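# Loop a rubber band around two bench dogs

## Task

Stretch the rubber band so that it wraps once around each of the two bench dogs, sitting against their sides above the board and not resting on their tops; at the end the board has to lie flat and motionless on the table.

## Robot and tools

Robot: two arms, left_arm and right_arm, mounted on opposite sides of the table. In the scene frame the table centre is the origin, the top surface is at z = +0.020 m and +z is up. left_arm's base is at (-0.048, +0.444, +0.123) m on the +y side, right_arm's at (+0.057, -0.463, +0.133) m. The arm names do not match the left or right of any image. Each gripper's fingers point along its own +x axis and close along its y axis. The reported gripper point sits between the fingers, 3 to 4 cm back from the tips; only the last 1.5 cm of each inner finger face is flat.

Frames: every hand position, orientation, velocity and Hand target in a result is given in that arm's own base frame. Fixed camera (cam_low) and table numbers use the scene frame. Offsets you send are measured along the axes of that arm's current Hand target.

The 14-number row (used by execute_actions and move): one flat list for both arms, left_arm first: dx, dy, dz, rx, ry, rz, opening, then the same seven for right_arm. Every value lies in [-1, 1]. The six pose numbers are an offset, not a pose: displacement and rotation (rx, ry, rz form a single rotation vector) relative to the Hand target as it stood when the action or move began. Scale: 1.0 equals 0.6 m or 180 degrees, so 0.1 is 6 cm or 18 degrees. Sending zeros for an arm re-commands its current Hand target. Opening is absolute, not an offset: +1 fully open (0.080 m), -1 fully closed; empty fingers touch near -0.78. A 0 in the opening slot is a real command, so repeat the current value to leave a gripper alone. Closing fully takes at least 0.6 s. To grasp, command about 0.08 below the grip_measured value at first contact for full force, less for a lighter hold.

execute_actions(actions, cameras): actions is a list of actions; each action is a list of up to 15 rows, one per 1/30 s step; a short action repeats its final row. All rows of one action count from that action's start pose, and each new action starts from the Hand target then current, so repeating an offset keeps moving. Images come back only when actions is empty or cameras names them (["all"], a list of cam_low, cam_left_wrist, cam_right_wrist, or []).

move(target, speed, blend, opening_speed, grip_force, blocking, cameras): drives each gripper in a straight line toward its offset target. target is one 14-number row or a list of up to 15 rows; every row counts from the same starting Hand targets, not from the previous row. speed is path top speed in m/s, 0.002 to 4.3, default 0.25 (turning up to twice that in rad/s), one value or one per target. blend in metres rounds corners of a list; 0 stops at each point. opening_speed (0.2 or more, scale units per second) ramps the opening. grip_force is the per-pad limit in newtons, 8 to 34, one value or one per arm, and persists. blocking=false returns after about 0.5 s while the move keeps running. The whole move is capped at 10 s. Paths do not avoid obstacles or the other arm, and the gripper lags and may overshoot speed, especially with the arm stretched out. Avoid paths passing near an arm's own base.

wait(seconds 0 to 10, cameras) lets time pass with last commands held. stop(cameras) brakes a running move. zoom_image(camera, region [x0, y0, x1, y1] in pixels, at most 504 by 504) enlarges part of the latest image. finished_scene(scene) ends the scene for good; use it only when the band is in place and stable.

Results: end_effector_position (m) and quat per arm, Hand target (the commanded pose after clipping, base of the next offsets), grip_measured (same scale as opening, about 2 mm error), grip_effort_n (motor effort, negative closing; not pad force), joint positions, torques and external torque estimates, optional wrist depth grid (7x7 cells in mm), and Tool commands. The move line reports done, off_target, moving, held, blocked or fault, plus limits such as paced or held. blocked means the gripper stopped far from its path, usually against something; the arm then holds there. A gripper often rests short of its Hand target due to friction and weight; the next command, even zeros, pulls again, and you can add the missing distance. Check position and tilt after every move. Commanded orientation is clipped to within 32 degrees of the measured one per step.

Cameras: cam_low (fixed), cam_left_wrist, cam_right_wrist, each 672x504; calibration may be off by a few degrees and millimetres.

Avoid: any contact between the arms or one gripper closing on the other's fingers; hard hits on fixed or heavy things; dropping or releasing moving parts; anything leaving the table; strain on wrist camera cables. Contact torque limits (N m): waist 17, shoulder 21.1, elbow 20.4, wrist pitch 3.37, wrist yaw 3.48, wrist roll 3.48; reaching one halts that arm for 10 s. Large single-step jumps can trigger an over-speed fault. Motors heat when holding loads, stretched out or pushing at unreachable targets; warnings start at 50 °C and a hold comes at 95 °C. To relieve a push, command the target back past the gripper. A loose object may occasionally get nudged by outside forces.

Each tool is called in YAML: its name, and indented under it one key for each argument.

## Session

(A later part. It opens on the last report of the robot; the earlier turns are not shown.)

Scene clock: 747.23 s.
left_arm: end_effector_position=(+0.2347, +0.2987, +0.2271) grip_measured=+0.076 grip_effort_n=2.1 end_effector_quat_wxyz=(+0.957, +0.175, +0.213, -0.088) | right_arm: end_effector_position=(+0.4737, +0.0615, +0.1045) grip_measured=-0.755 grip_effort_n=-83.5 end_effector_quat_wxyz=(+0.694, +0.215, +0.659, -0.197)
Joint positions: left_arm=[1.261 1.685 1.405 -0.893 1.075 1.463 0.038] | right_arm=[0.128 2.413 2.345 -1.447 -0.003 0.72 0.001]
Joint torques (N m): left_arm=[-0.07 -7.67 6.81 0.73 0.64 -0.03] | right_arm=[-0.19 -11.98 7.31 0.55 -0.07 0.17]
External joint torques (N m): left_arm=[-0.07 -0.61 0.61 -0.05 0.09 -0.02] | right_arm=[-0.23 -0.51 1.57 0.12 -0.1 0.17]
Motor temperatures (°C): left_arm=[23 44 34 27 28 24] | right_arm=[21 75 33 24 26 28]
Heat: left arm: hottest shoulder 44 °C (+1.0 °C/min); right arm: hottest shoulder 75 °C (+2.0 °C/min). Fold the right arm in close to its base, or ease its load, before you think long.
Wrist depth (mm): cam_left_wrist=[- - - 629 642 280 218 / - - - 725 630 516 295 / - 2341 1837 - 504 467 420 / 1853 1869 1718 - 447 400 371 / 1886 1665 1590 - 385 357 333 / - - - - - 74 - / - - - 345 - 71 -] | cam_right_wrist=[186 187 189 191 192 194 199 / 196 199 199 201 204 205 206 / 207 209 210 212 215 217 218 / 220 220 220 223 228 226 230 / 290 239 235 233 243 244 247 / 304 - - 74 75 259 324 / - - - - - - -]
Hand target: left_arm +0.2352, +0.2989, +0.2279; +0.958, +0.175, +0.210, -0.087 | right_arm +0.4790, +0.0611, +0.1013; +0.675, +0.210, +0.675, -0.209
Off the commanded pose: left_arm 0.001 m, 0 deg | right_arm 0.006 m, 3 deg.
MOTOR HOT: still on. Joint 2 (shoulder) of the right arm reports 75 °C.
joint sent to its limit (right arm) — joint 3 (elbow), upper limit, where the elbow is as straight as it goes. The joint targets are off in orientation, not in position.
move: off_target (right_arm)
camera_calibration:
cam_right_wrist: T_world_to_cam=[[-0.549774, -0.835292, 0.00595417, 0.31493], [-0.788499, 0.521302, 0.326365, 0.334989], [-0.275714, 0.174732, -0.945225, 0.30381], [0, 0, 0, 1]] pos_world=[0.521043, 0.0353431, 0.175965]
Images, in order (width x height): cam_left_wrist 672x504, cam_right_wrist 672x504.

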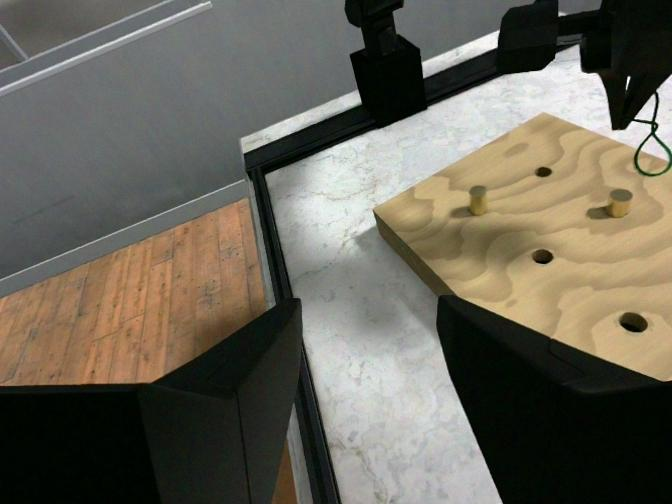

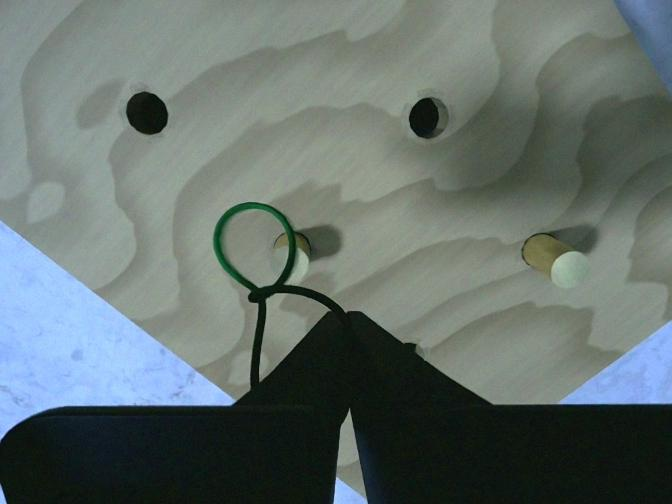

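move:
  target: [0,0,0,0,0,0,0.0761,0,-0.359,0.1,-0.1917,0,0,-1]
  speed: 0.25

move:
  target: [0,0,0,0,0,0,0.0761,0.14,0,0,0,0,0,-1]
  speed: 0.15
  cameras: ["cam_right_wrist"]

Scene clock: 760.57 s.
left_arm: end_effector_position=(+0.2347, +0.2987, +0.2271) grip_measured=+0.076 grip_effort_n=2.6 end_effector_quat_wxyz=(+0.957, +0.175, +0.213, -0.088) | right_arm: end_effector_position=(+0.4070, -0.1515, +0.0971) grip_measured=-0.755 grip_effort_n=-83.5 end_effector_quat_wxyz=(+0.704, +0.002, +0.711, -0.003)
Joint positions: left_arm=[1.261 1.685 1.405 -0.893 1.075 1.463 0.038] | right_arm=[-0.355 2.242 2.021 -1.359 0.005 -0.348 0.001]
Joint torques (N m): left_arm=[-0.04 -7.75 6.71 0.71 0.63 -0.01] | right_arm=[0.13 -14.22 4.94 -0.18 -0.04 -0.11]
External joint torques (N m): left_arm=[-0.04 -0.64 0.5 -0.07 0.08 0] | right_arm=[0.15 -3.83 -0.74 -0.52 -0.03 -0.11]
Motor temperatures (°C): left_arm=[23 44 34 27 28 24] | right_arm=[21 73 34 24 26 28]
Heat: left arm: hottest shoulder 44 °C (+0.0 °C/min); right arm: hottest shoulder 73 °C (-1.0 °C/min). Fold the right arm in close to its base, or ease its load, before you think long.
Wrist depth (mm): cam_left_wrist=[- - 186 253 307 - 664 / 1384 - 313 250 247 525 - / - 2507 701 629 492 451 424 / 1806 1886 1718 - 440 404 370 / 1761 1678 1578 464 386 356 331 / - - - 420 - 74 - / - - - - 340 71 -] | cam_right_wrist=[180 180 185 227 225 229 224 / 191 192 195 241 246 239 994 / 204 204 206 259 259 256 1084 / 190 220 220 274 279 272 1161 / 236 238 235 290 300 292 1271 / 252 316 - 74 75 316 1363 / - - - - - - -]
Hand target: left_arm +0.2352, +0.2989, +0.2279; +0.958, +0.175, +0.210, -0.087 | right_arm +0.4066, -0.1503, +0.1011; +0.707, +0.000, +0.707, +0.001
Off the commanded pose: left_arm 0.001 m, 0 deg | right_arm 0.004 m, 1 deg.
MOTOR HOT: still on. Joint 2 (shoulder) of the right arm reports 73 °C.
move: done

Scene clock: 761.83 s.
left_arm: end_effector_position=(+0.2347, +0.2987, +0.2271) grip_measured=+0.076 grip_effort_n=2.6 end_effector_quat_wxyz=(+0.957, +0.175, +0.213, -0.088) | right_arm: end_effector_position=(+0.4082, -0.1520, +0.0242) grip_measured=-0.755 grip_effort_n=-83.5 end_effector_quat_wxyz=(+0.711, -0.001, +0.703, -0.006)
Joint positions: left_arm=[1.261 1.685 1.405 -0.893 1.075 1.463 0.038] | right_arm=[-0.355 2.264 1.767 -1.06 0.005 -0.348 0.001]
Joint torques (N m): left_arm=[-0.05 -7.65 6.81 0.71 0.61 -0.04] | right_arm=[0.08 -11.23 4.06 0.42 -0.08 -0.12]
External joint torques (N m): left_arm=[-0.08 -0.46 0.54 -0.07 0.06 -0.03] | right_arm=[0.07 -0.76 -1.54 0.05 -0.06 -0.12]
Motor temperatures (°C): left_arm=[23 44 34 27 28 24] | right_arm=[21 73 34 24 26 28]
Heat: left arm: hottest shoulder 44 °C (+0.0 °C/min); right arm: hottest shoulder 73 °C (-1.0 °C/min). Fold the right arm in close to its base, or ease its load, before you think long.
Wrist depth (mm): cam_left_wrist=[- 1480 272 245 1626 699 - / 1776 1705 1665 233 670 529 - / 1590 1806 2243 296 344 467 425 / 1639 1920 1806 - 431 399 371 / 1761 1705 1533 456 - 359 331 / - - - 413 - 74 - / - - - 369 - 71 -] | cam_right_wrist=[- 117 159 163 164 163 164 / 123 123 162 173 174 176 176 / 131 132 137 184 186 187 184 / 140 141 143 197 - 198 198 / 150 151 151 205 212 216 199 / 159 159 - 74 75 228 221 / - - - - - - -]
Hand target: left_arm +0.2352, +0.2989, +0.2279; +0.958, +0.175, +0.210, -0.087 | right_arm +0.4066, -0.1503, +0.0171; +0.707, +0.000, +0.707, +0.001
Off the commanded pose: left_arm 0.001 m, 0 deg | right_arm 0.007 m, 1 deg.
MOTOR HOT: still on. Joint 2 (shoulder) of the right arm reports 73 °C.
move: done
camera_calibration:
cam_right_wrist: T_world_to_cam=[[0.00294009, -0.998566, 0.0534595, -0.150515], [-0.935326, 0.0161668, 0.353418, 0.403496], [-0.353775, -0.0510411, -0.933937, 0.244428], [0, 0, 0, 1]] pos_world=[0.464315, -0.144347, 0.093724]
Images, in order (width x height): cam_right_wrist 672x504.

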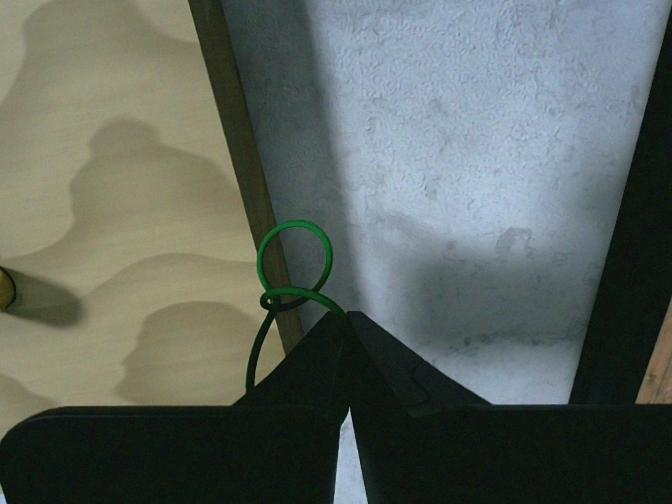

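move:
  target:
    - [0,0,0,0,0,0,0.0761,0,0.055,0,0,0,0,-1]
    - [0,0,0,0,0,0,0.0761,0.036,0.055,0,0,0,0,-1]
  speed: 0.12
  cameras: ["cam_right_wrist"]

move:
  target: [0,0,0,0,0,0,0.0761,0,0,0,0,0,0,-0.5]
  opening_speed: 0.6
  cameras: ["cam_right_wrist"]

Scene clock: 765.97 s.
left_arm: end_effector_position=(+0.2347, +0.2987, +0.2271) grip_measured=+0.076 grip_effort_n=2.1 end_effector_quat_wxyz=(+0.957, +0.175, +0.213, -0.088) | right_arm: end_effector_position=(+0.4097, -0.1184, +0.0036) grip_measured=-0.755 grip_effort_n=-83.5 end_effector_quat_wxyz=(+0.712, -0.007, +0.702, +0.000)
Joint positions: left_arm=[1.261 1.685 1.405 -0.893 1.075 1.463 0.038] | right_arm=[-0.28 2.251 1.659 -0.962 0.005 -0.289 0.001]
Joint torques (N m): left_arm=[0.06 -7.7 6.8 0.72 0.62 -0.04] | right_arm=[-0.2 -10.92 3.84 0.47 -0.09 0.18]
External joint torques (N m): left_arm=[-0.02 -0.63 0.57 -0.07 0.07 -0.03] | right_arm=[-0.18 -0.72 -1.54 0.12 -0.08 0.18]
Motor temperatures (°C): left_arm=[23 44 34 27 28 24] | right_arm=[21 74 33 24 26 28]
Heat: left arm: hottest shoulder 44 °C (+0.0 °C/min); right arm: hottest shoulder 74 °C (+0.0 °C/min). Fold the right arm in close to its base, or ease its load, before you think long.
Wrist depth (mm): cam_left_wrist=[- - - 259 263 687 - / 1718 - - 242 384 632 581 / - - 1746 360 312 460 426 / 2069 1902 1705 505 434 388 372 / 1837 1626 1567 - - 356 332 / - - - 399 - 74 - / - - - 359 - 71 -] | cam_right_wrist=[- 99 100 142 146 147 148 / 104 105 105 150 155 156 157 / - 111 112 161 164 166 167 / 118 119 121 122 176 177 178 / - 127 128 126 189 191 192 / - 135 - 74 75 203 205 / - - - - - - -]
Hand target: left_arm +0.2352, +0.2989, +0.2279; +0.958, +0.175, +0.210, -0.087 | right_arm +0.4066, -0.1174, -0.0044; +0.707, +0.000, +0.707, +0.001
Off the commanded pose: left_arm 0.001 m, 0 deg | right_arm 0.009 m, 1 deg.
MOTOR HOT: still on. Joint 2 (shoulder) of the right arm reports 74 °C.
move: off_target (right_arm)
camera_calibration:
cam_right_wrist: T_world_to_cam=[[0.0196519, -0.998362, 0.053725, -0.122629], [-0.936694, 0.000404673, 0.35015, 0.410208], [-0.349598, -0.057205, -0.935152, 0.224963], [0, 0, 0, 1]] pos_world=[0.465296, -0.109726, 0.0733281]
Images, in order (width x height): cam_right_wrist 672x504.

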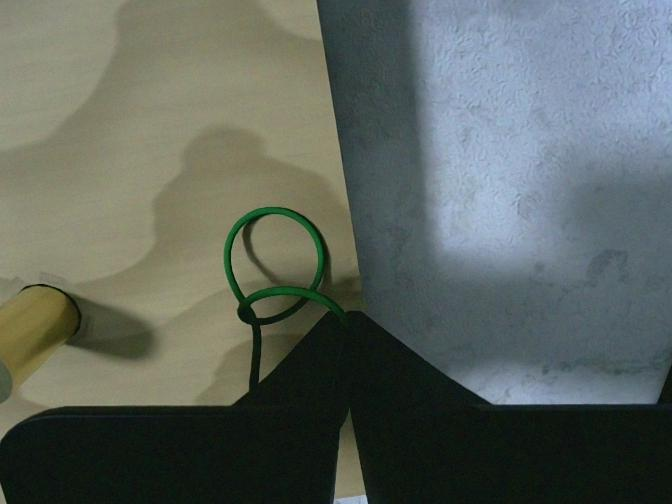

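Scene clock: 767.07 s.
left_arm: end_effector_position=(+0.2347, +0.2987, +0.2271) grip_measured=+0.076 grip_effort_n=2.6 end_effector_quat_wxyz=(+0.957, +0.175, +0.213, -0.088) | right_arm: end_effector_position=(+0.4097, -0.1184, +0.0036) grip_measured=-0.503 grip_effort_n=16.5 end_effector_quat_wxyz=(+0.712, -0.007, +0.702, +0.000)
Joint positions: left_arm=[1.261 1.685 1.405 -0.893 1.075 1.463 0.038] | right_arm=[-0.28 2.251 1.659 -0.962 0.005 -0.289 0.012]
Joint torques (N m): left_arm=[0 -7.8 6.74 0.74 0.63 -0.05] | right_arm=[-0.21 -10.92 3.75 0.45 -0.09 0.18]
External joint torques (N m): left_arm=[-0.07 -0.73 0.55 -0.04 0.08 -0.04] | right_arm=[-0.21 -0.63 -1.73 0.07 -0.08 0.18]
Motor temperatures (°C): left_arm=[23 44 34 27 28 24] | right_arm=[21 73 33 24 26 28]
Heat: left arm: hottest shoulder 44 °C (+0.0 °C/min); right arm: hottest shoulder 73 °C (-1.0 °C/min). Fold the right arm in close to its base, or ease its load, before you think long.
Wrist depth (mm): cam_left_wrist=[- - 1420 260 255 710 683 / - 1678 - 244 366 512 - / 1602 1791 2029 361 313 463 427 / 2316 1955 1776 - 440 392 372 / 1761 1691 1602 - - 353 330 / - - - 392 374 74 - / - - - 368 345 71 -] | cam_right_wrist=[- 99 100 142 146 147 148 / 104 105 105 150 155 156 157 / - 111 112 160 164 166 167 / 118 119 121 121 176 178 179 / - 127 127 127 187 192 192 / - 135 - 99 75 202 205 / - - - 151 - - -]
Hand target: left_arm +0.2352, +0.2989, +0.2279; +0.958, +0.175, +0.210, -0.087 | right_arm +0.4066, -0.1174, -0.0044; +0.707, +0.000, +0.707, +0.001
Off the commanded pose: left_arm 0.001 m, 0 deg | right_arm 0.009 m, 1 deg.
MOTOR HOT: still on. Joint 2 (shoulder) of the right arm reports 73 °C.
move: off_target (right_arm)
camera_calibration:
cam_right_wrist: T_world_to_cam=[[0.0196519, -0.998362, 0.053725, -0.122629], [-0.936694, 0.000404673, 0.35015, 0.410208], [-0.349598, -0.057205, -0.935152, 0.224963], [0, 0, 0, 1]] pos_world=[0.465296, -0.109726, 0.0733281]
Images, in order (width x height): cam_right_wrist 672x504.

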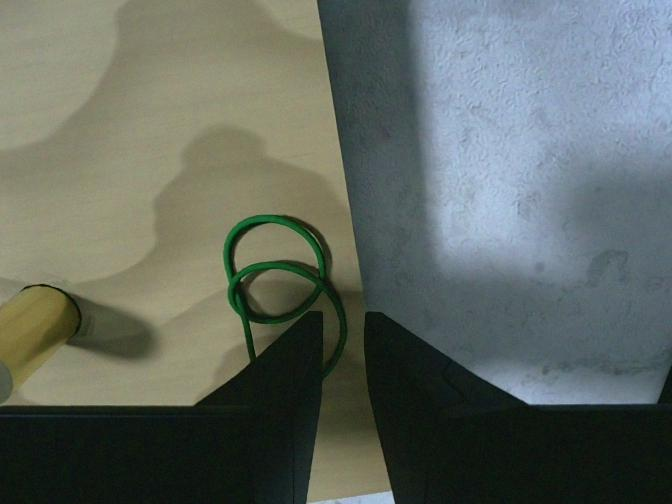

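move:
  target: [0,0,0,0,0,0,0.0761,-0.08,0,0,0,0,0,-0.4]
  speed: 0.1
  cameras: ["all"]

Scene clock: 781.90 s.
left_arm: end_effector_position=(+0.2347, +0.2987, +0.2271) grip_measured=+0.076 grip_effort_n=2.6 end_effector_quat_wxyz=(+0.957, +0.175, +0.213, -0.088) | right_arm: end_effector_position=(+0.4023, -0.1163, +0.0367) grip_measured=-0.403 grip_effort_n=17.0 end_effector_quat_wxyz=(+0.699, -0.003, +0.715, +0.004)
Joint positions: left_arm=[1.261 1.685 1.405 -0.893 1.075 1.463 0.038] | right_arm=[-0.28 2.216 1.737 -1.115 0.005 -0.289 0.017]
Joint torques (N m): left_arm=[-0.04 -7.74 6.71 0.71 0.62 -0.04] | right_arm=[0.02 -13.31 6.71 -0.19 -0.08 0.16]
External joint torques (N m): left_arm=[-0.04 -0.62 0.48 -0.07 0.07 -0.02] | right_arm=[-0.04 -3.23 1.17 -0.51 -0.06 0.16]
Motor temperatures (°C): left_arm=[23 44 34 27 28 24] | right_arm=[21 69 33 24 26 28]
Heat: left arm: hottest shoulder 44 °C (+0.0 °C/min); right arm: hottest shoulder 69 °C (-4.0 °C/min). Fold the right arm in close to its base, or ease its load, before you think long.
Wrist depth (mm): cam_left_wrist=[- - - 237 237 - 696 / 1323 1533 - 233 290 510 542 / - - 1652 352 297 462 429 / 1691 1886 1776 - 441 398 370 / 1746 1639 1500 457 - 357 328 / - - - 398 - 74 - / - - - 350 - 71 -] | cam_right_wrist=[128 126 127 168 173 174 174 / - 135 136 140 184 185 187 / 144 144 145 148 198 199 200 / 132 156 156 159 213 214 214 / 167 168 166 167 227 232 229 / 179 177 - 181 81 244 239 / - - - 274 - - -]
Hand target: left_arm +0.2352, +0.2989, +0.2279; +0.958, +0.175, +0.210, -0.087 | right_arm +0.4065, -0.1174, +0.0434; +0.707, +0.000, +0.707, +0.001
Off the commanded pose: left_arm 0.001 m, 0 deg | right_arm 0.008 m, 1 deg.
MOTOR HOT: still on. Joint 2 (shoulder) of the right arm reports 69 °C.
move: done
camera_calibration:
cam_right_wrist: T_world_to_cam=[[0.0214451, -0.99889, 0.0419414, -0.122505], [-0.922647, -0.00361646, 0.385628, 0.384283], [-0.385049, -0.0469669, -0.9217, 0.268455], [0, 0, 0, 1]] pos_world=[0.460553, -0.108371, 0.104382]

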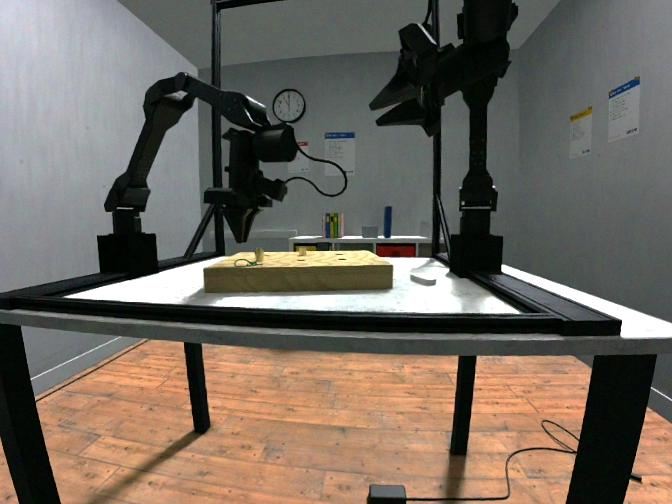

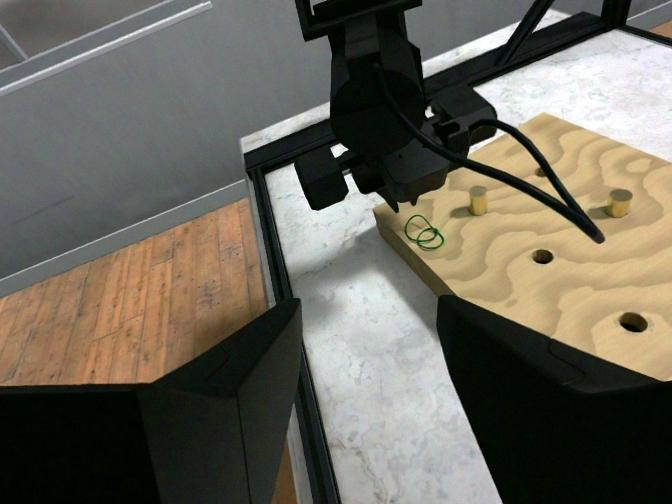

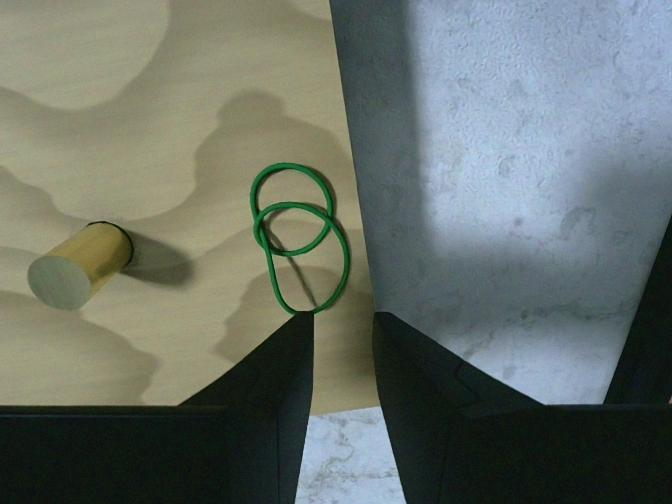

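move:
  target:
    - [0,0,0,0,0,0,0.0761,0,0.0167,-0.0117,0,0,0,-0.74]
    - [0,0,0,0,0,0,0.0761,0.09,0.0167,-0.0117,0,0,0,-0.74]
  speed: 0.12
  cameras: ["cam_right_wrist"]

move:
  target: [0,0,0,0,0,0,0.0761,0,-0.06,0,0,0,0,-0.74]
  speed: 0.08
  cameras: ["cam_right_wrist"]

Scene clock: 790.80 s.
left_arm: end_effector_position=(+0.2347, +0.2987, +0.2271) grip_measured=+0.076 grip_effort_n=2.6 end_effector_quat_wxyz=(+0.957, +0.175, +0.213, -0.088) | right_arm: end_effector_position=(+0.4018, -0.1090, -0.0038) grip_measured=-0.737 grip_effort_n=-16.0 end_effector_quat_wxyz=(+0.711, -0.005, +0.703, +0.000)
Joint positions: left_arm=[1.261 1.685 1.405 -0.893 1.075 1.463 0.038] | right_arm=[-0.263 2.227 1.587 -0.918 0.005 -0.271 0.002]
Joint torques (N m): left_arm=[-0.09 -7.71 6.76 0.72 0.63 -0.05] | right_arm=[0.05 -10.72 4.05 0.41 -0.05 0.19]
External joint torques (N m): left_arm=[-0.05 -0.58 0.54 -0.06 0.07 -0.03] | right_arm=[0.04 -0.71 -1.29 0.05 -0.03 0.19]
Motor temperatures (°C): left_arm=[23 44 34 27 28 24] | right_arm=[21 73 34 24 26 28]
Heat: left arm: hottest shoulder 44 °C (+0.0 °C/min); right arm: hottest shoulder 73 °C (+0.0 °C/min). Fold the right arm in close to its base, or ease its load, before you think long.
Wrist depth (mm): cam_left_wrist=[- 1411 1459 269 267 701 694 / - 1332 - 261 264 517 612 / 1853 - 1732 380 320 455 421 / 1920 1955 1776 513 439 399 369 / 1776 1626 1567 471 105 356 329 / - - - 403 - 74 - / - - - 355 - 71 -] | cam_right_wrist=[- 93 94 94 140 139 142 / - 98 99 100 148 151 150 / 104 105 105 106 158 159 161 / 111 112 112 113 169 169 172 / 119 119 120 118 181 186 184 / - 127 - 74 75 195 196 / - - - - - - -]
Hand target: left_arm +0.2352, +0.2989, +0.2279; +0.958, +0.175, +0.210, -0.087 | right_arm +0.3996, -0.1073, -0.0104; +0.707, +0.000, +0.707, +0.001
Off the commanded pose: left_arm 0.001 m, 0 deg | right_arm 0.007 m, 1 deg.
MOTOR HOT: still on. Joint 2 (shoulder) of the right arm reports 73 °C.
move: done
camera_calibration:
cam_right_wrist: T_world_to_cam=[[0.0177461, -0.998466, 0.0524555, -0.111947], [-0.935541, 0.00192866, 0.353212, 0.405092], [-0.352771, -0.0553424, -0.934072, 0.217259], [0, 0, 0, 1]] pos_world=[0.45761, -0.100533, 0.0657245]
Images, in order (width x height): cam_right_wrist 672x504.

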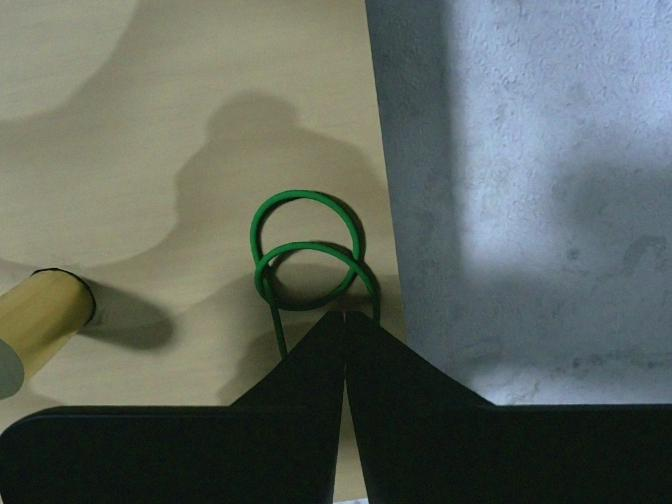

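Scene clock: 791.93 s.
left_arm: end_effector_position=(+0.2347, +0.2987, +0.2271) grip_measured=+0.076 grip_effort_n=2.6 end_effector_quat_wxyz=(+0.957, +0.175, +0.213, -0.088) | right_arm: end_effector_position=(+0.3961, -0.1437, -0.0076) grip_measured=-0.737 grip_effort_n=-16.0 end_effector_quat_wxyz=(+0.706, +0.001, +0.708, -0.004)
Joint positions: left_arm=[1.261 1.685 1.405 -0.893 1.075 1.463 0.038] | right_arm=[-0.346 2.262 1.63 -0.939 0.005 -0.338 0.002]
Joint torques (N m): left_arm=[0 -7.81 6.82 0.71 0.65 -0.05] | right_arm=[0.22 -10.43 6.6 -0.16 -0.07 -0.12]
External joint torques (N m): left_arm=[0.01 -0.67 0.58 -0.08 0.09 -0.04] | right_arm=[0.29 -0.32 1.31 -0.5 -0.06 -0.12]
Motor temperatures (°C): left_arm=[23 44 34 27 28 24] | right_arm=[21 72 34 24 26 28]
Heat: left arm: hottest shoulder 44 °C (+0.0 °C/min); right arm: hottest shoulder 72 °C (-1.0 °C/min). Fold the right arm in close to its base, or ease its load, before you think long.
Wrist depth (mm): cam_left_wrist=[1402 - 1500 266 1639 696 2367 / 1315 1578 - 273 732 503 - / - 2069 1821 270 373 466 425 / 1955 1886 1821 - 433 401 373 / 1761 1614 1555 - - 356 331 / - - - - - 74 - / - - - 361 353 71 -] | cam_right_wrist=[- 89 107 135 135 137 136 / - 94 96 142 142 145 146 / - 99 102 152 153 153 155 / 107 107 108 161 164 165 166 / 115 117 116 170 176 179 179 / - 123 - 74 75 190 191 / - - - - - - -]
Hand target: left_arm +0.2352, +0.2989, +0.2279; +0.958, +0.175, +0.210, -0.087 | right_arm +0.3995, -0.1433, -0.0105; +0.707, +0.000, +0.707, +0.001
Off the commanded pose: left_arm 0.001 m, 0 deg | right_arm 0.005 m, 1 deg.
MOTOR HOT: still on. Joint 2 (shoulder) of the right arm reports 72 °C.
move: done
camera_calibration:
cam_right_wrist: T_world_to_cam=[[0.00283145, -0.998809, 0.048716, -0.140574], [-0.930773, 0.0151778, 0.365283, 0.401379], [-0.365587, -0.0463778, -0.929621, 0.216301], [0, 0, 0, 1]] pos_world=[0.453067, -0.136467, 0.0613095]
Images, in order (width x height): cam_right_wrist 672x504.

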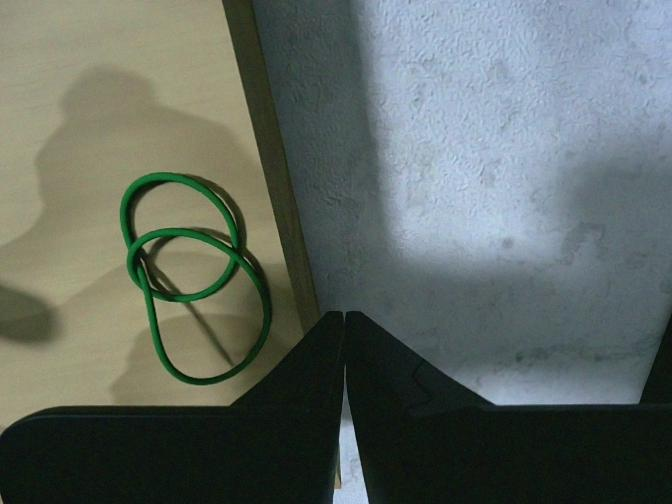

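move:
  target:
    - [0,0,0,0,0,0,0.0761,-0.04,0,0,0,0,0,-0.74]
    - [0,0,0,0,0,0,0.0761,-0.04,0.07,0,0,0,0,-0.74]
    - [0,0,0,0,0,0,0.0761,0.02,0.07,0,0,0,0,-0.74]
  speed: 0.12
  cameras: ["cam_right_wrist"]

move:
  target: [0,0,0,0,0,0,0.0761,0,-0.07,0,0,0,0,-0.74]
  speed: 0.08
  cameras: ["cam_right_wrist"]

Scene clock: 800.27 s.
left_arm: end_effector_position=(+0.2347, +0.2987, +0.2271) grip_measured=+0.076 grip_effort_n=2.1 end_effector_quat_wxyz=(+0.957, +0.175, +0.213, -0.088) | right_arm: end_effector_position=(+0.4049, -0.1029, -0.0112) grip_measured=-0.737 grip_effort_n=-16.0 end_effector_quat_wxyz=(+0.716, -0.007, +0.698, -0.001)
Joint positions: left_arm=[1.261 1.685 1.405 -0.893 1.075 1.463 0.038] | right_arm=[-0.247 2.233 1.565 -0.875 0.005 -0.257 0.002]
Joint torques (N m): left_arm=[-0.15 -7.77 6.73 0.69 0.65 -0.04] | right_arm=[-0.04 -9.78 3.46 0.34 -0.07 0.18]
External joint torques (N m): left_arm=[-0.19 -0.63 0.49 -0.1 0.09 -0.02] | right_arm=[-0.06 0.13 -1.78 -0.04 -0.06 0.18]
Motor temperatures (°C): left_arm=[23 44 34 27 28 24] | right_arm=[21 71 34 24 26 28]
Heat: left arm: hottest shoulder 44 °C (+0.0 °C/min); right arm: hottest shoulder 71 °C (-3.0 °C/min). Fold the right arm in close to its base, or ease its load, before you think long.
Wrist depth (mm): cam_left_wrist=[1626 1284 - 274 272 - 725 / - - - 285 258 531 576 / - - 2049 393 321 452 424 / 2804 1973 1691 552 444 393 369 / 1705 1665 1567 442 - 356 330 / - - - - - 74 - / - - - 356 - 71 -] | cam_right_wrist=[- 88 90 89 134 137 137 / - 93 94 94 142 144 147 / - 99 99 101 150 154 155 / 104 105 106 107 160 163 165 / - 112 113 111 172 175 177 / - 119 - 74 75 186 188 / - - - - - - -]
Hand target: left_arm +0.2352, +0.2989, +0.2279; +0.958, +0.175, +0.210, -0.087 | right_arm +0.3995, -0.1012, -0.0225; +0.707, +0.000, +0.707, +0.001
Off the commanded pose: left_arm 0.001 m, 0 deg | right_arm 0.013 m, 2 deg.
MOTOR HOT: still on. Joint 2 (shoulder) of the right arm reports 71 °C.
move: off_target (right_arm)
camera_calibration:
cam_right_wrist: T_world_to_cam=[[0.0192423, -0.998235, 0.0561906, -0.106122], [-0.940528, 0.000992506, 0.339714, 0.412505], [-0.33917, -0.0593857, -0.938849, 0.205902], [0, 0, 0, 1]] pos_world=[0.45985, -0.0941161, 0.0591406]
Images, in order (width x height): cam_right_wrist 672x504.

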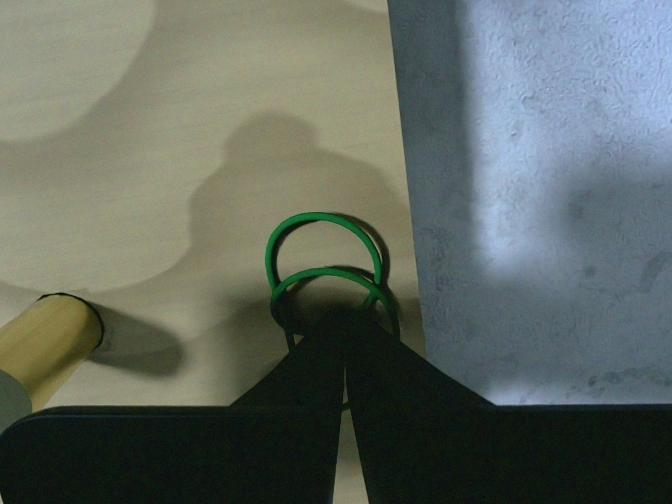

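Scene clock: 801.60 s.
left_arm: end_effector_position=(+0.2347, +0.2987, +0.2271) grip_measured=+0.076 grip_effort_n=2.1 end_effector_quat_wxyz=(+0.957, +0.175, +0.213, -0.088) | right_arm: end_effector_position=(+0.3961, -0.1435, -0.0203) grip_measured=-0.737 grip_effort_n=-14.7 end_effector_quat_wxyz=(+0.706, +0.002, +0.709, -0.003)
Joint positions: left_arm=[1.261 1.685 1.405 -0.893 1.075 1.463 0.038] | right_arm=[-0.346 2.284 1.614 -0.904 0.003 -0.338 0.002]
Joint torques (N m): left_arm=[0.07 -7.78 6.69 0.7 0.62 -0.01] | right_arm=[0.37 -10.73 6.39 0.04 -0.01 -0.13]
External joint torques (N m): left_arm=[0.07 -0.7 0.51 -0.07 0.08 0.01] | right_arm=[0.46 -0.49 1.11 -0.32 -0.01 -0.13]
Motor temperatures (°C): left_arm=[23 44 34 27 28 24] | right_arm=[21 71 34 24 26 28]
Heat: left arm: hottest shoulder 44 °C (+0.0 °C/min); right arm: hottest shoulder 71 °C (-3.0 °C/min). Fold the right arm in close to its base, or ease its load, before you think long.
Wrist depth (mm): cam_left_wrist=[- - - 269 681 1886 676 / - - - 284 764 638 576 / 1853 - 1886 270 391 468 425 / 2029 1806 1806 - 435 400 372 / 1761 1639 1555 - - 348 328 / - - - - - 74 - / - - - 355 - 71 -] | cam_right_wrist=[- 78 119 123 124 124 125 / - 82 104 131 132 132 132 / - 88 89 140 140 143 141 / - 94 95 148 151 152 154 / - 101 100 105 162 165 164 / - 108 - 74 75 174 175 / - - - - - - -]
Hand target: left_arm +0.2352, +0.2989, +0.2279; +0.958, +0.175, +0.210, -0.087 | right_arm +0.3995, -0.1433, -0.0226; +0.707, +0.000, +0.707, +0.001
Off the commanded pose: left_arm 0.001 m, 0 deg | right_arm 0.004 m, 1 deg.
MOTOR HOT: still on. Joint 2 (shoulder) of the right arm reports 71 °C.
move: done
camera_calibration:
cam_right_wrist: T_world_to_cam=[[0.00292137, -0.998929, 0.0461784, -0.139796], [-0.929843, 0.0142777, 0.367679, 0.405496], [-0.367944, -0.0440128, -0.928806, 0.205795], [0, 0, 0, 1]] pos_world=[0.453178, -0.136378, 0.0485068]
Images, in order (width x height): cam_right_wrist 672x504.

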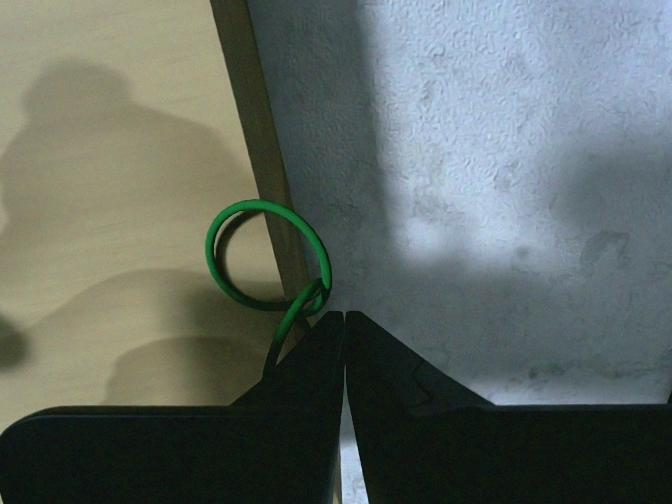

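move:
  target:
    - [0,0,0,0,0,0,0.0761,0,-0.02,0,0,0,0,-0.74]
    - [0,0,0,0,0,0,0.0761,-0.12,-0.02,0,0,0,0,-0.74]
  speed: 0.15
  cameras: ["cam_right_wrist"]

Scene clock: 805.97 s.
left_arm: end_effector_position=(+0.2347, +0.2987, +0.2271) grip_measured=+0.076 grip_effort_n=2.6 end_effector_quat_wxyz=(+0.957, +0.175, +0.213, -0.088) | right_arm: end_effector_position=(+0.3956, -0.1547, +0.0437) grip_measured=-0.737 grip_effort_n=-14.7 end_effector_quat_wxyz=(+0.700, +0.004, +0.714, -0.001)
Joint positions: left_arm=[1.261 1.685 1.405 -0.893 1.075 1.463 0.038] | right_arm=[-0.372 2.231 1.791 -1.151 0.003 -0.364 0.002]
Joint torques (N m): left_arm=[0 -7.75 6.77 0.7 0.62 -0.03] | right_arm=[0.07 -13.32 6.75 -0.17 -0.02 -0.14]
External joint torques (N m): left_arm=[0.05 -0.63 0.56 -0.07 0.06 -0.02] | right_arm=[0.08 -3.17 1.22 -0.49 0 -0.14]
Motor temperatures (°C): left_arm=[23 44 34 27 28 24] | right_arm=[21 70 34 24 26 28]
Heat: left arm: hottest shoulder 44 °C (+0.0 °C/min); right arm: hottest shoulder 70 °C (-5.0 °C/min). Fold the right arm in close to its base, or ease its load, before you think long.
Wrist depth (mm): cam_left_wrist=[- - 243 242 672 722 1652 / - - 1602 237 356 516 - / - 1614 1806 299 454 462 427 / 2089 1886 1776 - 438 394 370 / 1776 1626 1511 - - 357 332 / - - - 391 - 74 - / - - - 359 - 71 -] | cam_right_wrist=[135 133 153 178 179 179 178 / 142 142 146 190 191 192 189 / 152 152 154 204 204 204 191 / 163 163 163 219 220 220 210 / 176 176 177 230 237 234 223 / 188 189 - 74 75 254 1300 / - - - - - - -]
Hand target: left_arm +0.2352, +0.2989, +0.2279; +0.958, +0.175, +0.210, -0.087 | right_arm +0.3995, -0.1554, +0.0495; +0.707, +0.000, +0.707, +0.001
Off the commanded pose: left_arm 0.001 m, 0 deg | right_arm 0.007 m, 1 deg.
MOTOR HOT: still on. Joint 2 (shoulder) of the right arm reports 70 °C.
move: done
camera_calibration:
cam_right_wrist: T_world_to_cam=[[0.00446598, -0.999191, 0.0399708, -0.154273], [-0.924056, 0.0111548, 0.382094, 0.378257], [-0.382231, -0.0386416, -0.923259, 0.270835], [0, 0, 0, 1]] pos_world=[0.453741, -0.147902, 0.111688]
Images, in order (width x height): cam_right_wrist 672x504.

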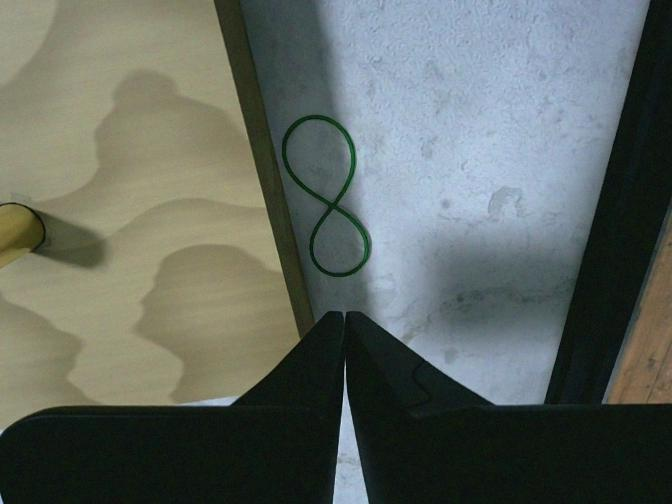

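move:
  target:
    - [0,0,0,0,0,0,0.0761,0,-0.006,-0.0167,0,0,0,-0.74]
    - [0,0,0,0,0,0,0.0761,0.175,-0.006,-0.0167,0,0,0,-0.74]
    - [0,0,0,0,0,0,0.0761,0.192,-0.006,-0.0167,0,0,0,-0.74]
  speed: 0.12
  cameras: ["cam_right_wrist"]

move:
  target: [0,0,0,0,0,0,0.0761,0,-0.06,0,0,0,0,-0.74]
  speed: 0.08
  cameras: ["cam_right_wrist"]

Scene clock: 816.47 s.
left_arm: end_effector_position=(+0.2347, +0.2987, +0.2271) grip_measured=+0.076 grip_effort_n=2.6 end_effector_quat_wxyz=(+0.957, +0.175, +0.213, -0.088) | right_arm: end_effector_position=(+0.3931, -0.1605, -0.0579) grip_measured=-0.737 grip_effort_n=-15.1 end_effector_quat_wxyz=(+0.712, -0.001, +0.703, -0.005)
Joint positions: left_arm=[1.261 1.685 1.405 -0.893 1.075 1.463 0.038] | right_arm=[-0.386 2.351 1.565 -0.77 0.003 -0.381 0.002]
Joint torques (N m): left_arm=[0.01 -7.74 6.75 0.7 0.62 -0.01] | right_arm=[0.01 -10.85 3.58 0.43 -0.02 -0.11]
External joint torques (N m): left_arm=[-0.02 -0.63 0.55 -0.07 0.07 0] | right_arm=[0.01 -0.47 -1.44 0.06 0 -0.11]
Motor temperatures (°C): left_arm=[23 44 34 27 28 24] | right_arm=[21 75 34 24 26 28]
Heat: left arm: hottest shoulder 44 °C (+0.0 °C/min); right arm: hottest shoulder 75 °C (+2.0 °C/min). Fold the right arm in close to its base, or ease its load, before you think long.
Wrist depth (mm): cam_left_wrist=[- - - 299 650 750 699 / - - - 307 - 515 652 / 1761 - 1746 312 424 463 424 / 1791 1902 1705 362 407 402 373 / 1806 1614 1522 430 272 353 330 / - - - 402 - 74 - / - - - 365 344 71 -] | cam_right_wrist=[- 83 - 90 92 92 92 / - 78 95 96 96 97 97 / - 79 101 102 102 102 104 / - 72 107 109 111 109 111 / - 70 113 114 117 118 120 / - 65 87 74 75 126 127 / - - - - - - -]
Hand target: left_arm +0.2352, +0.2989, +0.2279; +0.958, +0.175, +0.210, -0.087 | right_arm +0.3896, -0.1589, -0.0657; +0.707, +0.000, +0.707, +0.001
Off the commanded pose: left_arm 0.001 m, 0 deg | right_arm 0.009 m, 1 deg.
MOTOR HOT: still on. Joint 2 (shoulder) of the right arm reports 75 °C.
move: off_target (right_arm)
camera_calibration:
cam_right_wrist: T_world_to_cam=[[0.00500052, -0.998584, 0.0529689, -0.155396], [-0.935944, 0.0139778, 0.35187, 0.418255], [-0.352112, -0.0513355, -0.934549, 0.161218], [0, 0, 0, 1]] pos_world=[0.449008, -0.152746, 0.0117261]
Images, in order (width x height): cam_right_wrist 672x504.

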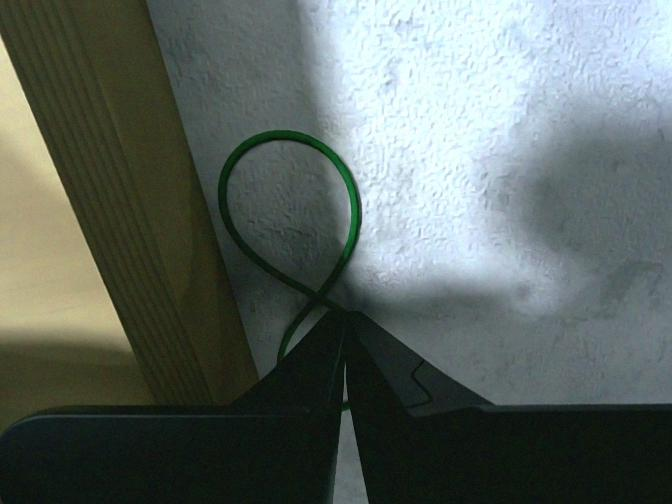

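Scene clock: 817.60 s.
left_arm: end_effector_position=(+0.2347, +0.2987, +0.2271) grip_measured=+0.076 grip_effort_n=2.6 end_effector_quat_wxyz=(+0.957, +0.175, +0.213, -0.088) | right_arm: end_effector_position=(+0.3874, -0.1952, -0.0613) grip_measured=-0.737 grip_effort_n=-14.7 end_effector_quat_wxyz=(+0.708, +0.001, +0.707, -0.004)
Joint positions: left_arm=[1.261 1.685 1.405 -0.893 1.075 1.463 0.038] | right_arm=[-0.466 2.398 1.637 -0.807 0.003 -0.458 0.002]
Joint torques (N m): left_arm=[-0.15 -7.79 6.66 0.72 0.64 -0.03] | right_arm=[0.24 -10.68 6.09 -0.13 -0.02 -0.14]
External joint torques (N m): left_arm=[-0.12 -0.69 0.45 -0.06 0.09 -0.01] | right_arm=[0.24 -0.05 1.06 -0.47 0 -0.14]
Motor temperatures (°C): left_arm=[23 44 34 27 28 24] | right_arm=[21 74 34 24 26 28]
Heat: left arm: hottest shoulder 44 °C (+0.0 °C/min); right arm: hottest shoulder 74 °C (+2.0 °C/min). Fold the right arm in close to its base, or ease its load, before you think long.
Wrist depth (mm): cam_left_wrist=[- - 313 604 769 694 666 / - - 308 311 710 500 - / 1691 - 337 324 500 470 424 / 1937 1937 1652 377 432 402 371 / 1490 1626 1511 419 275 355 332 / - - - - - 74 - / - - - 345 - 71 -] | cam_right_wrist=[- 86 86 87 86 88 88 / - 90 - 92 92 93 93 / - 98 99 98 98 99 99 / - 104 104 105 107 106 106 / - 111 112 109 112 113 114 / - 116 - 74 75 121 121 / - - - - - - -]
Hand target: left_arm +0.2352, +0.2989, +0.2279; +0.958, +0.175, +0.210, -0.087 | right_arm +0.3896, -0.1948, -0.0658; +0.707, +0.000, +0.707, +0.001
Off the commanded pose: left_arm 0.001 m, 0 deg | right_arm 0.005 m, 1 deg.
MOTOR HOT: still on. Joint 2 (shoulder) of the right arm reports 74 °C.
move: done
camera_calibration:
cam_right_wrist: T_world_to_cam=[[0.00286698, -0.998811, 0.0486616, -0.189397], [-0.931958, 0.0149739, 0.362257, 0.413824], [-0.362555, -0.0463891, -0.930807, 0.159547], [0, 0, 0, 1]] pos_world=[0.444054, -0.187967, 0.00781357]
Images, in order (width x height): cam_right_wrist 672x504.

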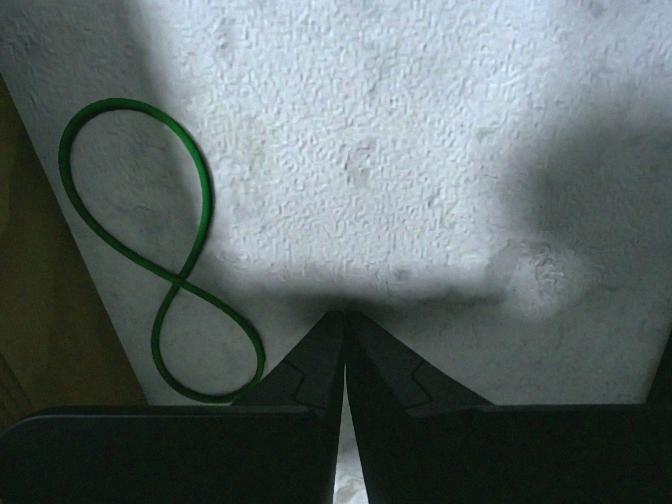

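move:
  target:
    - [0,0,0,0,0,0,0.0761,-0.05,0,0,0,0,0,-0.74]
    - [0,0,0,0,0,0,0.0761,-0.05,0.058,0.062,0,0,0,-0.35]
    - [0,0,0,0,0,0,0.0761,-0.02,0.058,0.062,0,0,0,-0.35]
  speed: 0.15
  cameras: ["cam_right_wrist"]

Scene clock: 824.77 s.
left_arm: end_effector_position=(+0.2347, +0.2987, +0.2271) grip_measured=+0.076 grip_effort_n=2.6 end_effector_quat_wxyz=(+0.957, +0.175, +0.213, -0.088) | right_arm: end_effector_position=(+0.4290, -0.1615, -0.0452) grip_measured=-0.353 grip_effort_n=17.0 end_effector_quat_wxyz=(+0.711, -0.006, +0.703, +0.000)
Joint positions: left_arm=[1.261 1.685 1.405 -0.893 1.075 1.463 0.038] | right_arm=[-0.359 2.45 1.808 -0.914 0.003 -0.367 0.019]
Joint torques (N m): left_arm=[-0.08 -7.74 6.59 0.69 0.61 0] | right_arm=[0.12 -11.46 4.2 0.43 -0.02 0.16]
External joint torques (N m): left_arm=[-0.08 -0.62 0.37 -0.09 0.06 0.01] | right_arm=[0.11 -0.14 -1.21 0.04 0 0.16]
Motor temperatures (°C): left_arm=[23 44 34 27 28 24] | right_arm=[21 73 34 24 26 27]
Heat: left arm: hottest shoulder 44 °C (+0.0 °C/min); right arm: hottest shoulder 73 °C (-1.0 °C/min). Fold the right arm in close to its base, or ease its load, before you think long.
Wrist depth (mm): cam_left_wrist=[- - - 268 634 690 1555 / 1511 - - 268 696 507 - / 1718 2049 - 279 500 467 424 / 1991 1920 1732 274 358 401 373 / 1791 1639 1555 - 355 352 328 / - - - - - 74 - / - - - 353 343 71 -] | cam_right_wrist=[- 97 99 100 100 101 101 / - 94 105 - 107 108 108 / - 92 111 113 113 114 114 / - 86 121 120 122 123 122 / - 78 125 127 128 132 132 / - 76 - 137 85 137 140 / - - - 152 61 - -]
Hand target: left_arm +0.2352, +0.2989, +0.2279; +0.958, +0.175, +0.210, -0.087 | right_arm +0.4267, -0.1601, -0.0538; +0.707, +0.000, +0.707, +0.001
Off the commanded pose: left_arm 0.001 m, 0 deg | right_arm 0.009 m, 1 deg.
MOTOR HOT: still on. Joint 2 (shoulder) of the right arm reports 73 °C.
move: off_target (right_arm)
camera_calibration:
cam_right_wrist: T_world_to_cam=[[0.0186359, -0.998454, 0.0523703, -0.163117], [-0.935715, 0.00103757, 0.352754, 0.445243], [-0.352263, -0.0555775, -0.934249, 0.185223], [0, 0, 0, 1]] pos_world=[0.484908, -0.153032, 0.0245252]
Images, in order (width x height): cam_right_wrist 672x504.

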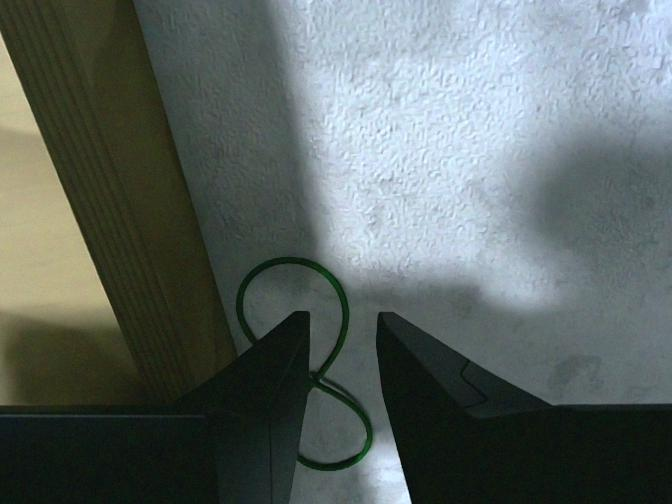

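move:
  target:
    - [0,0,0,0,0,0,0.0761,0.03,0,0,0,0,0,-0.35]
    - [0,0,0,0,0,0,0.0761,0.03,0,0,0,0,0,-1]
  speed: 0.1
  opening_speed: 0.8
  cameras: ["cam_right_wrist"]

move:
  target: [0,0,0,0,0,0,0.0761,-0.15,0,0,0,0,0,-1]
  speed: 0.1
  cameras: ["cam_right_wrist"]

Scene clock: 830.10 s.
left_arm: end_effector_position=(+0.2347, +0.2987, +0.2271) grip_measured=+0.076 grip_effort_n=2.6 end_effector_quat_wxyz=(+0.957, +0.175, +0.213, -0.088) | right_arm: end_effector_position=(+0.4321, -0.1633, -0.0598) grip_measured=-0.755 grip_effort_n=-83.5 end_effector_quat_wxyz=(+0.715, -0.008, +0.699, -0.002)
Joint positions: left_arm=[1.261 1.685 1.405 -0.893 1.075 1.463 0.038] | right_arm=[-0.36 2.478 1.796 -0.862 0.005 -0.367 0.001]
Joint torques (N m): left_arm=[0.07 -7.78 6.75 0.72 0.64 -0.05] | right_arm=[0.16 -11.14 3.61 0.27 -0.06 0.17]
External joint torques (N m): left_arm=[0.11 -0.65 0.53 -0.05 0.09 -0.03] | right_arm=[0.17 0.17 -1.68 -0.12 -0.04 0.17]
Motor temperatures (°C): left_arm=[23 44 34 27 28 24] | right_arm=[21 74 33 24 26 27]
Heat: left arm: hottest shoulder 44 °C (+0.0 °C/min); right arm: hottest shoulder 74 °C (+2.0 °C/min). Fold the right arm in close to its base, or ease its load, before you think long.
Wrist depth (mm): cam_left_wrist=[1323 - - 284 1614 720 2131 / - - - 276 694 539 548 / - - 1718 292 490 468 427 / 1991 1837 1791 282 393 402 370 / 1837 1614 1567 463 - 350 329 / - - - - - 74 - / - - - 361 - 71 -] | cam_right_wrist=[- 86 87 88 89 90 90 / - 90 92 93 94 94 95 / - 94 99 99 99 101 101 / - 90 104 105 108 107 108 / - 87 111 110 112 115 115 / - 84 - 74 75 122 122 / - - - - - - -]
Hand target: left_arm +0.2352, +0.2989, +0.2279; +0.958, +0.175, +0.210, -0.087 | right_arm +0.4267, -0.1600, -0.0717; +0.707, +0.000, +0.707, +0.001
Off the commanded pose: left_arm 0.001 m, 0 deg | right_arm 0.014 m, 2 deg.
MOTOR HOT: still on. Joint 2 (shoulder) of the right arm reports 74 °C.
move: off_target (right_arm); target 2's new opening was sent with right_arm's hand 0.013 m and 2 deg from that target
camera_calibration:
cam_right_wrist: T_world_to_cam=[[0.0172075, -0.998133, 0.0586114, -0.163115], [-0.939824, 0.003859, 0.341637, 0.454874], [-0.341225, -0.0609631, -0.938003, 0.166608], [0, 0, 0, 1]] pos_world=[0.487159, -0.154408, 0.0104375]
Images, in order (width x height): cam_right_wrist 672x504.

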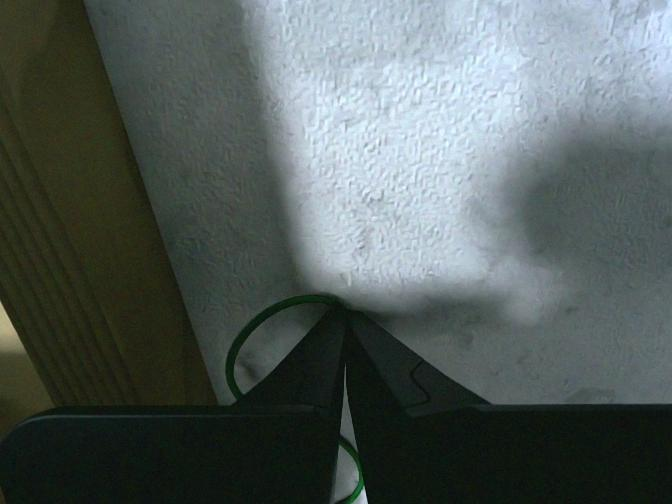

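Scene clock: 831.70 s.
left_arm: end_effector_position=(+0.2347, +0.2987, +0.2271) grip_measured=+0.076 grip_effort_n=2.1 end_effector_quat_wxyz=(+0.957, +0.175, +0.213, -0.088) | right_arm: end_effector_position=(+0.4217, -0.1593, +0.0098) grip_measured=-0.755 grip_effort_n=-83.5 end_effector_quat_wxyz=(+0.698, -0.001, +0.716, +0.005)
Joint positions: left_arm=[1.261 1.685 1.405 -0.893 1.075 1.463 0.038] | right_arm=[-0.36 2.38 1.909 -1.126 0.005 -0.367 0.001]
Joint torques (N m): left_arm=[-0.11 -7.75 6.74 0.69 0.62 -0.04] | right_arm=[0.18 -14.64 6.84 -0.2 -0.08 0.16]
External joint torques (N m): left_arm=[-0.11 -0.58 0.51 -0.08 0.06 -0.03] | right_arm=[0.18 -3.59 1.29 -0.5 -0.06 0.16]
Motor temperatures (°C): left_arm=[23 44 34 27 28 24] | right_arm=[21 74 33 24 26 27]
Heat: left arm: hottest shoulder 44 °C (+0.0 °C/min); right arm: hottest shoulder 74 °C (+3.0 °C/min). Fold the right arm in close to its base, or ease its load, before you think long.
Wrist depth (mm): cam_left_wrist=[1511 - 244 235 650 753 1837 / 1544 1614 1652 242 681 527 - / - - 1853 233 349 464 426 / 2341 1955 1761 305 421 404 371 / 1732 1665 1602 452 200 353 329 / - - - 427 370 74 - / - - - 358 345 71 -] | cam_right_wrist=[- 102 144 146 147 147 147 / 108 108 154 156 157 157 157 / - 116 153 167 168 168 166 / 126 124 139 180 181 181 178 / 134 135 137 169 196 196 184 / 144 144 - 74 75 210 192 / - - - - - - -]
Hand target: left_arm +0.2352, +0.2989, +0.2279; +0.958, +0.175, +0.210, -0.087 | right_arm +0.4268, -0.1601, +0.0184; +0.707, +0.000, +0.707, +0.001
Off the commanded pose: left_arm 0.001 m, 0 deg | right_arm 0.010 m, 2 deg.
MOTOR HOT: still on. Joint 2 (shoulder) of the right arm reports 74 °C.
move: off_target (right_arm)
camera_calibration:
cam_right_wrist: T_world_to_cam=[[0.0196913, -0.999051, 0.0388419, -0.164099], [-0.921491, -0.00306255, 0.388388, 0.411989], [-0.387901, -0.0434403, -0.920677, 0.250812], [0, 0, 0, 1]] pos_world=[0.480166, -0.151786, 0.0772788]
Images, in order (width x height): cam_right_wrist 672x504.

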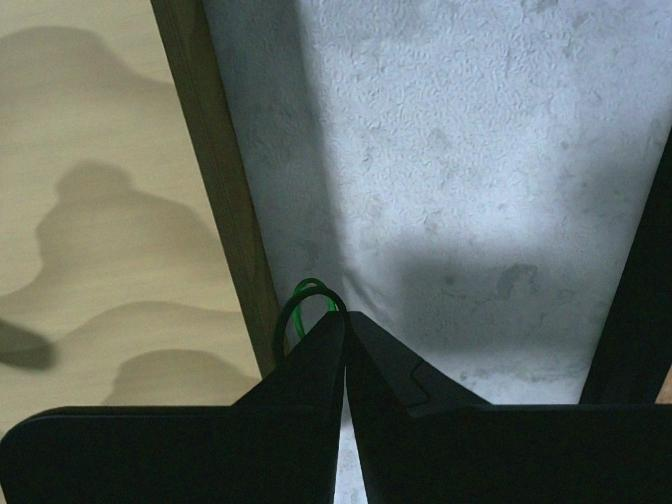

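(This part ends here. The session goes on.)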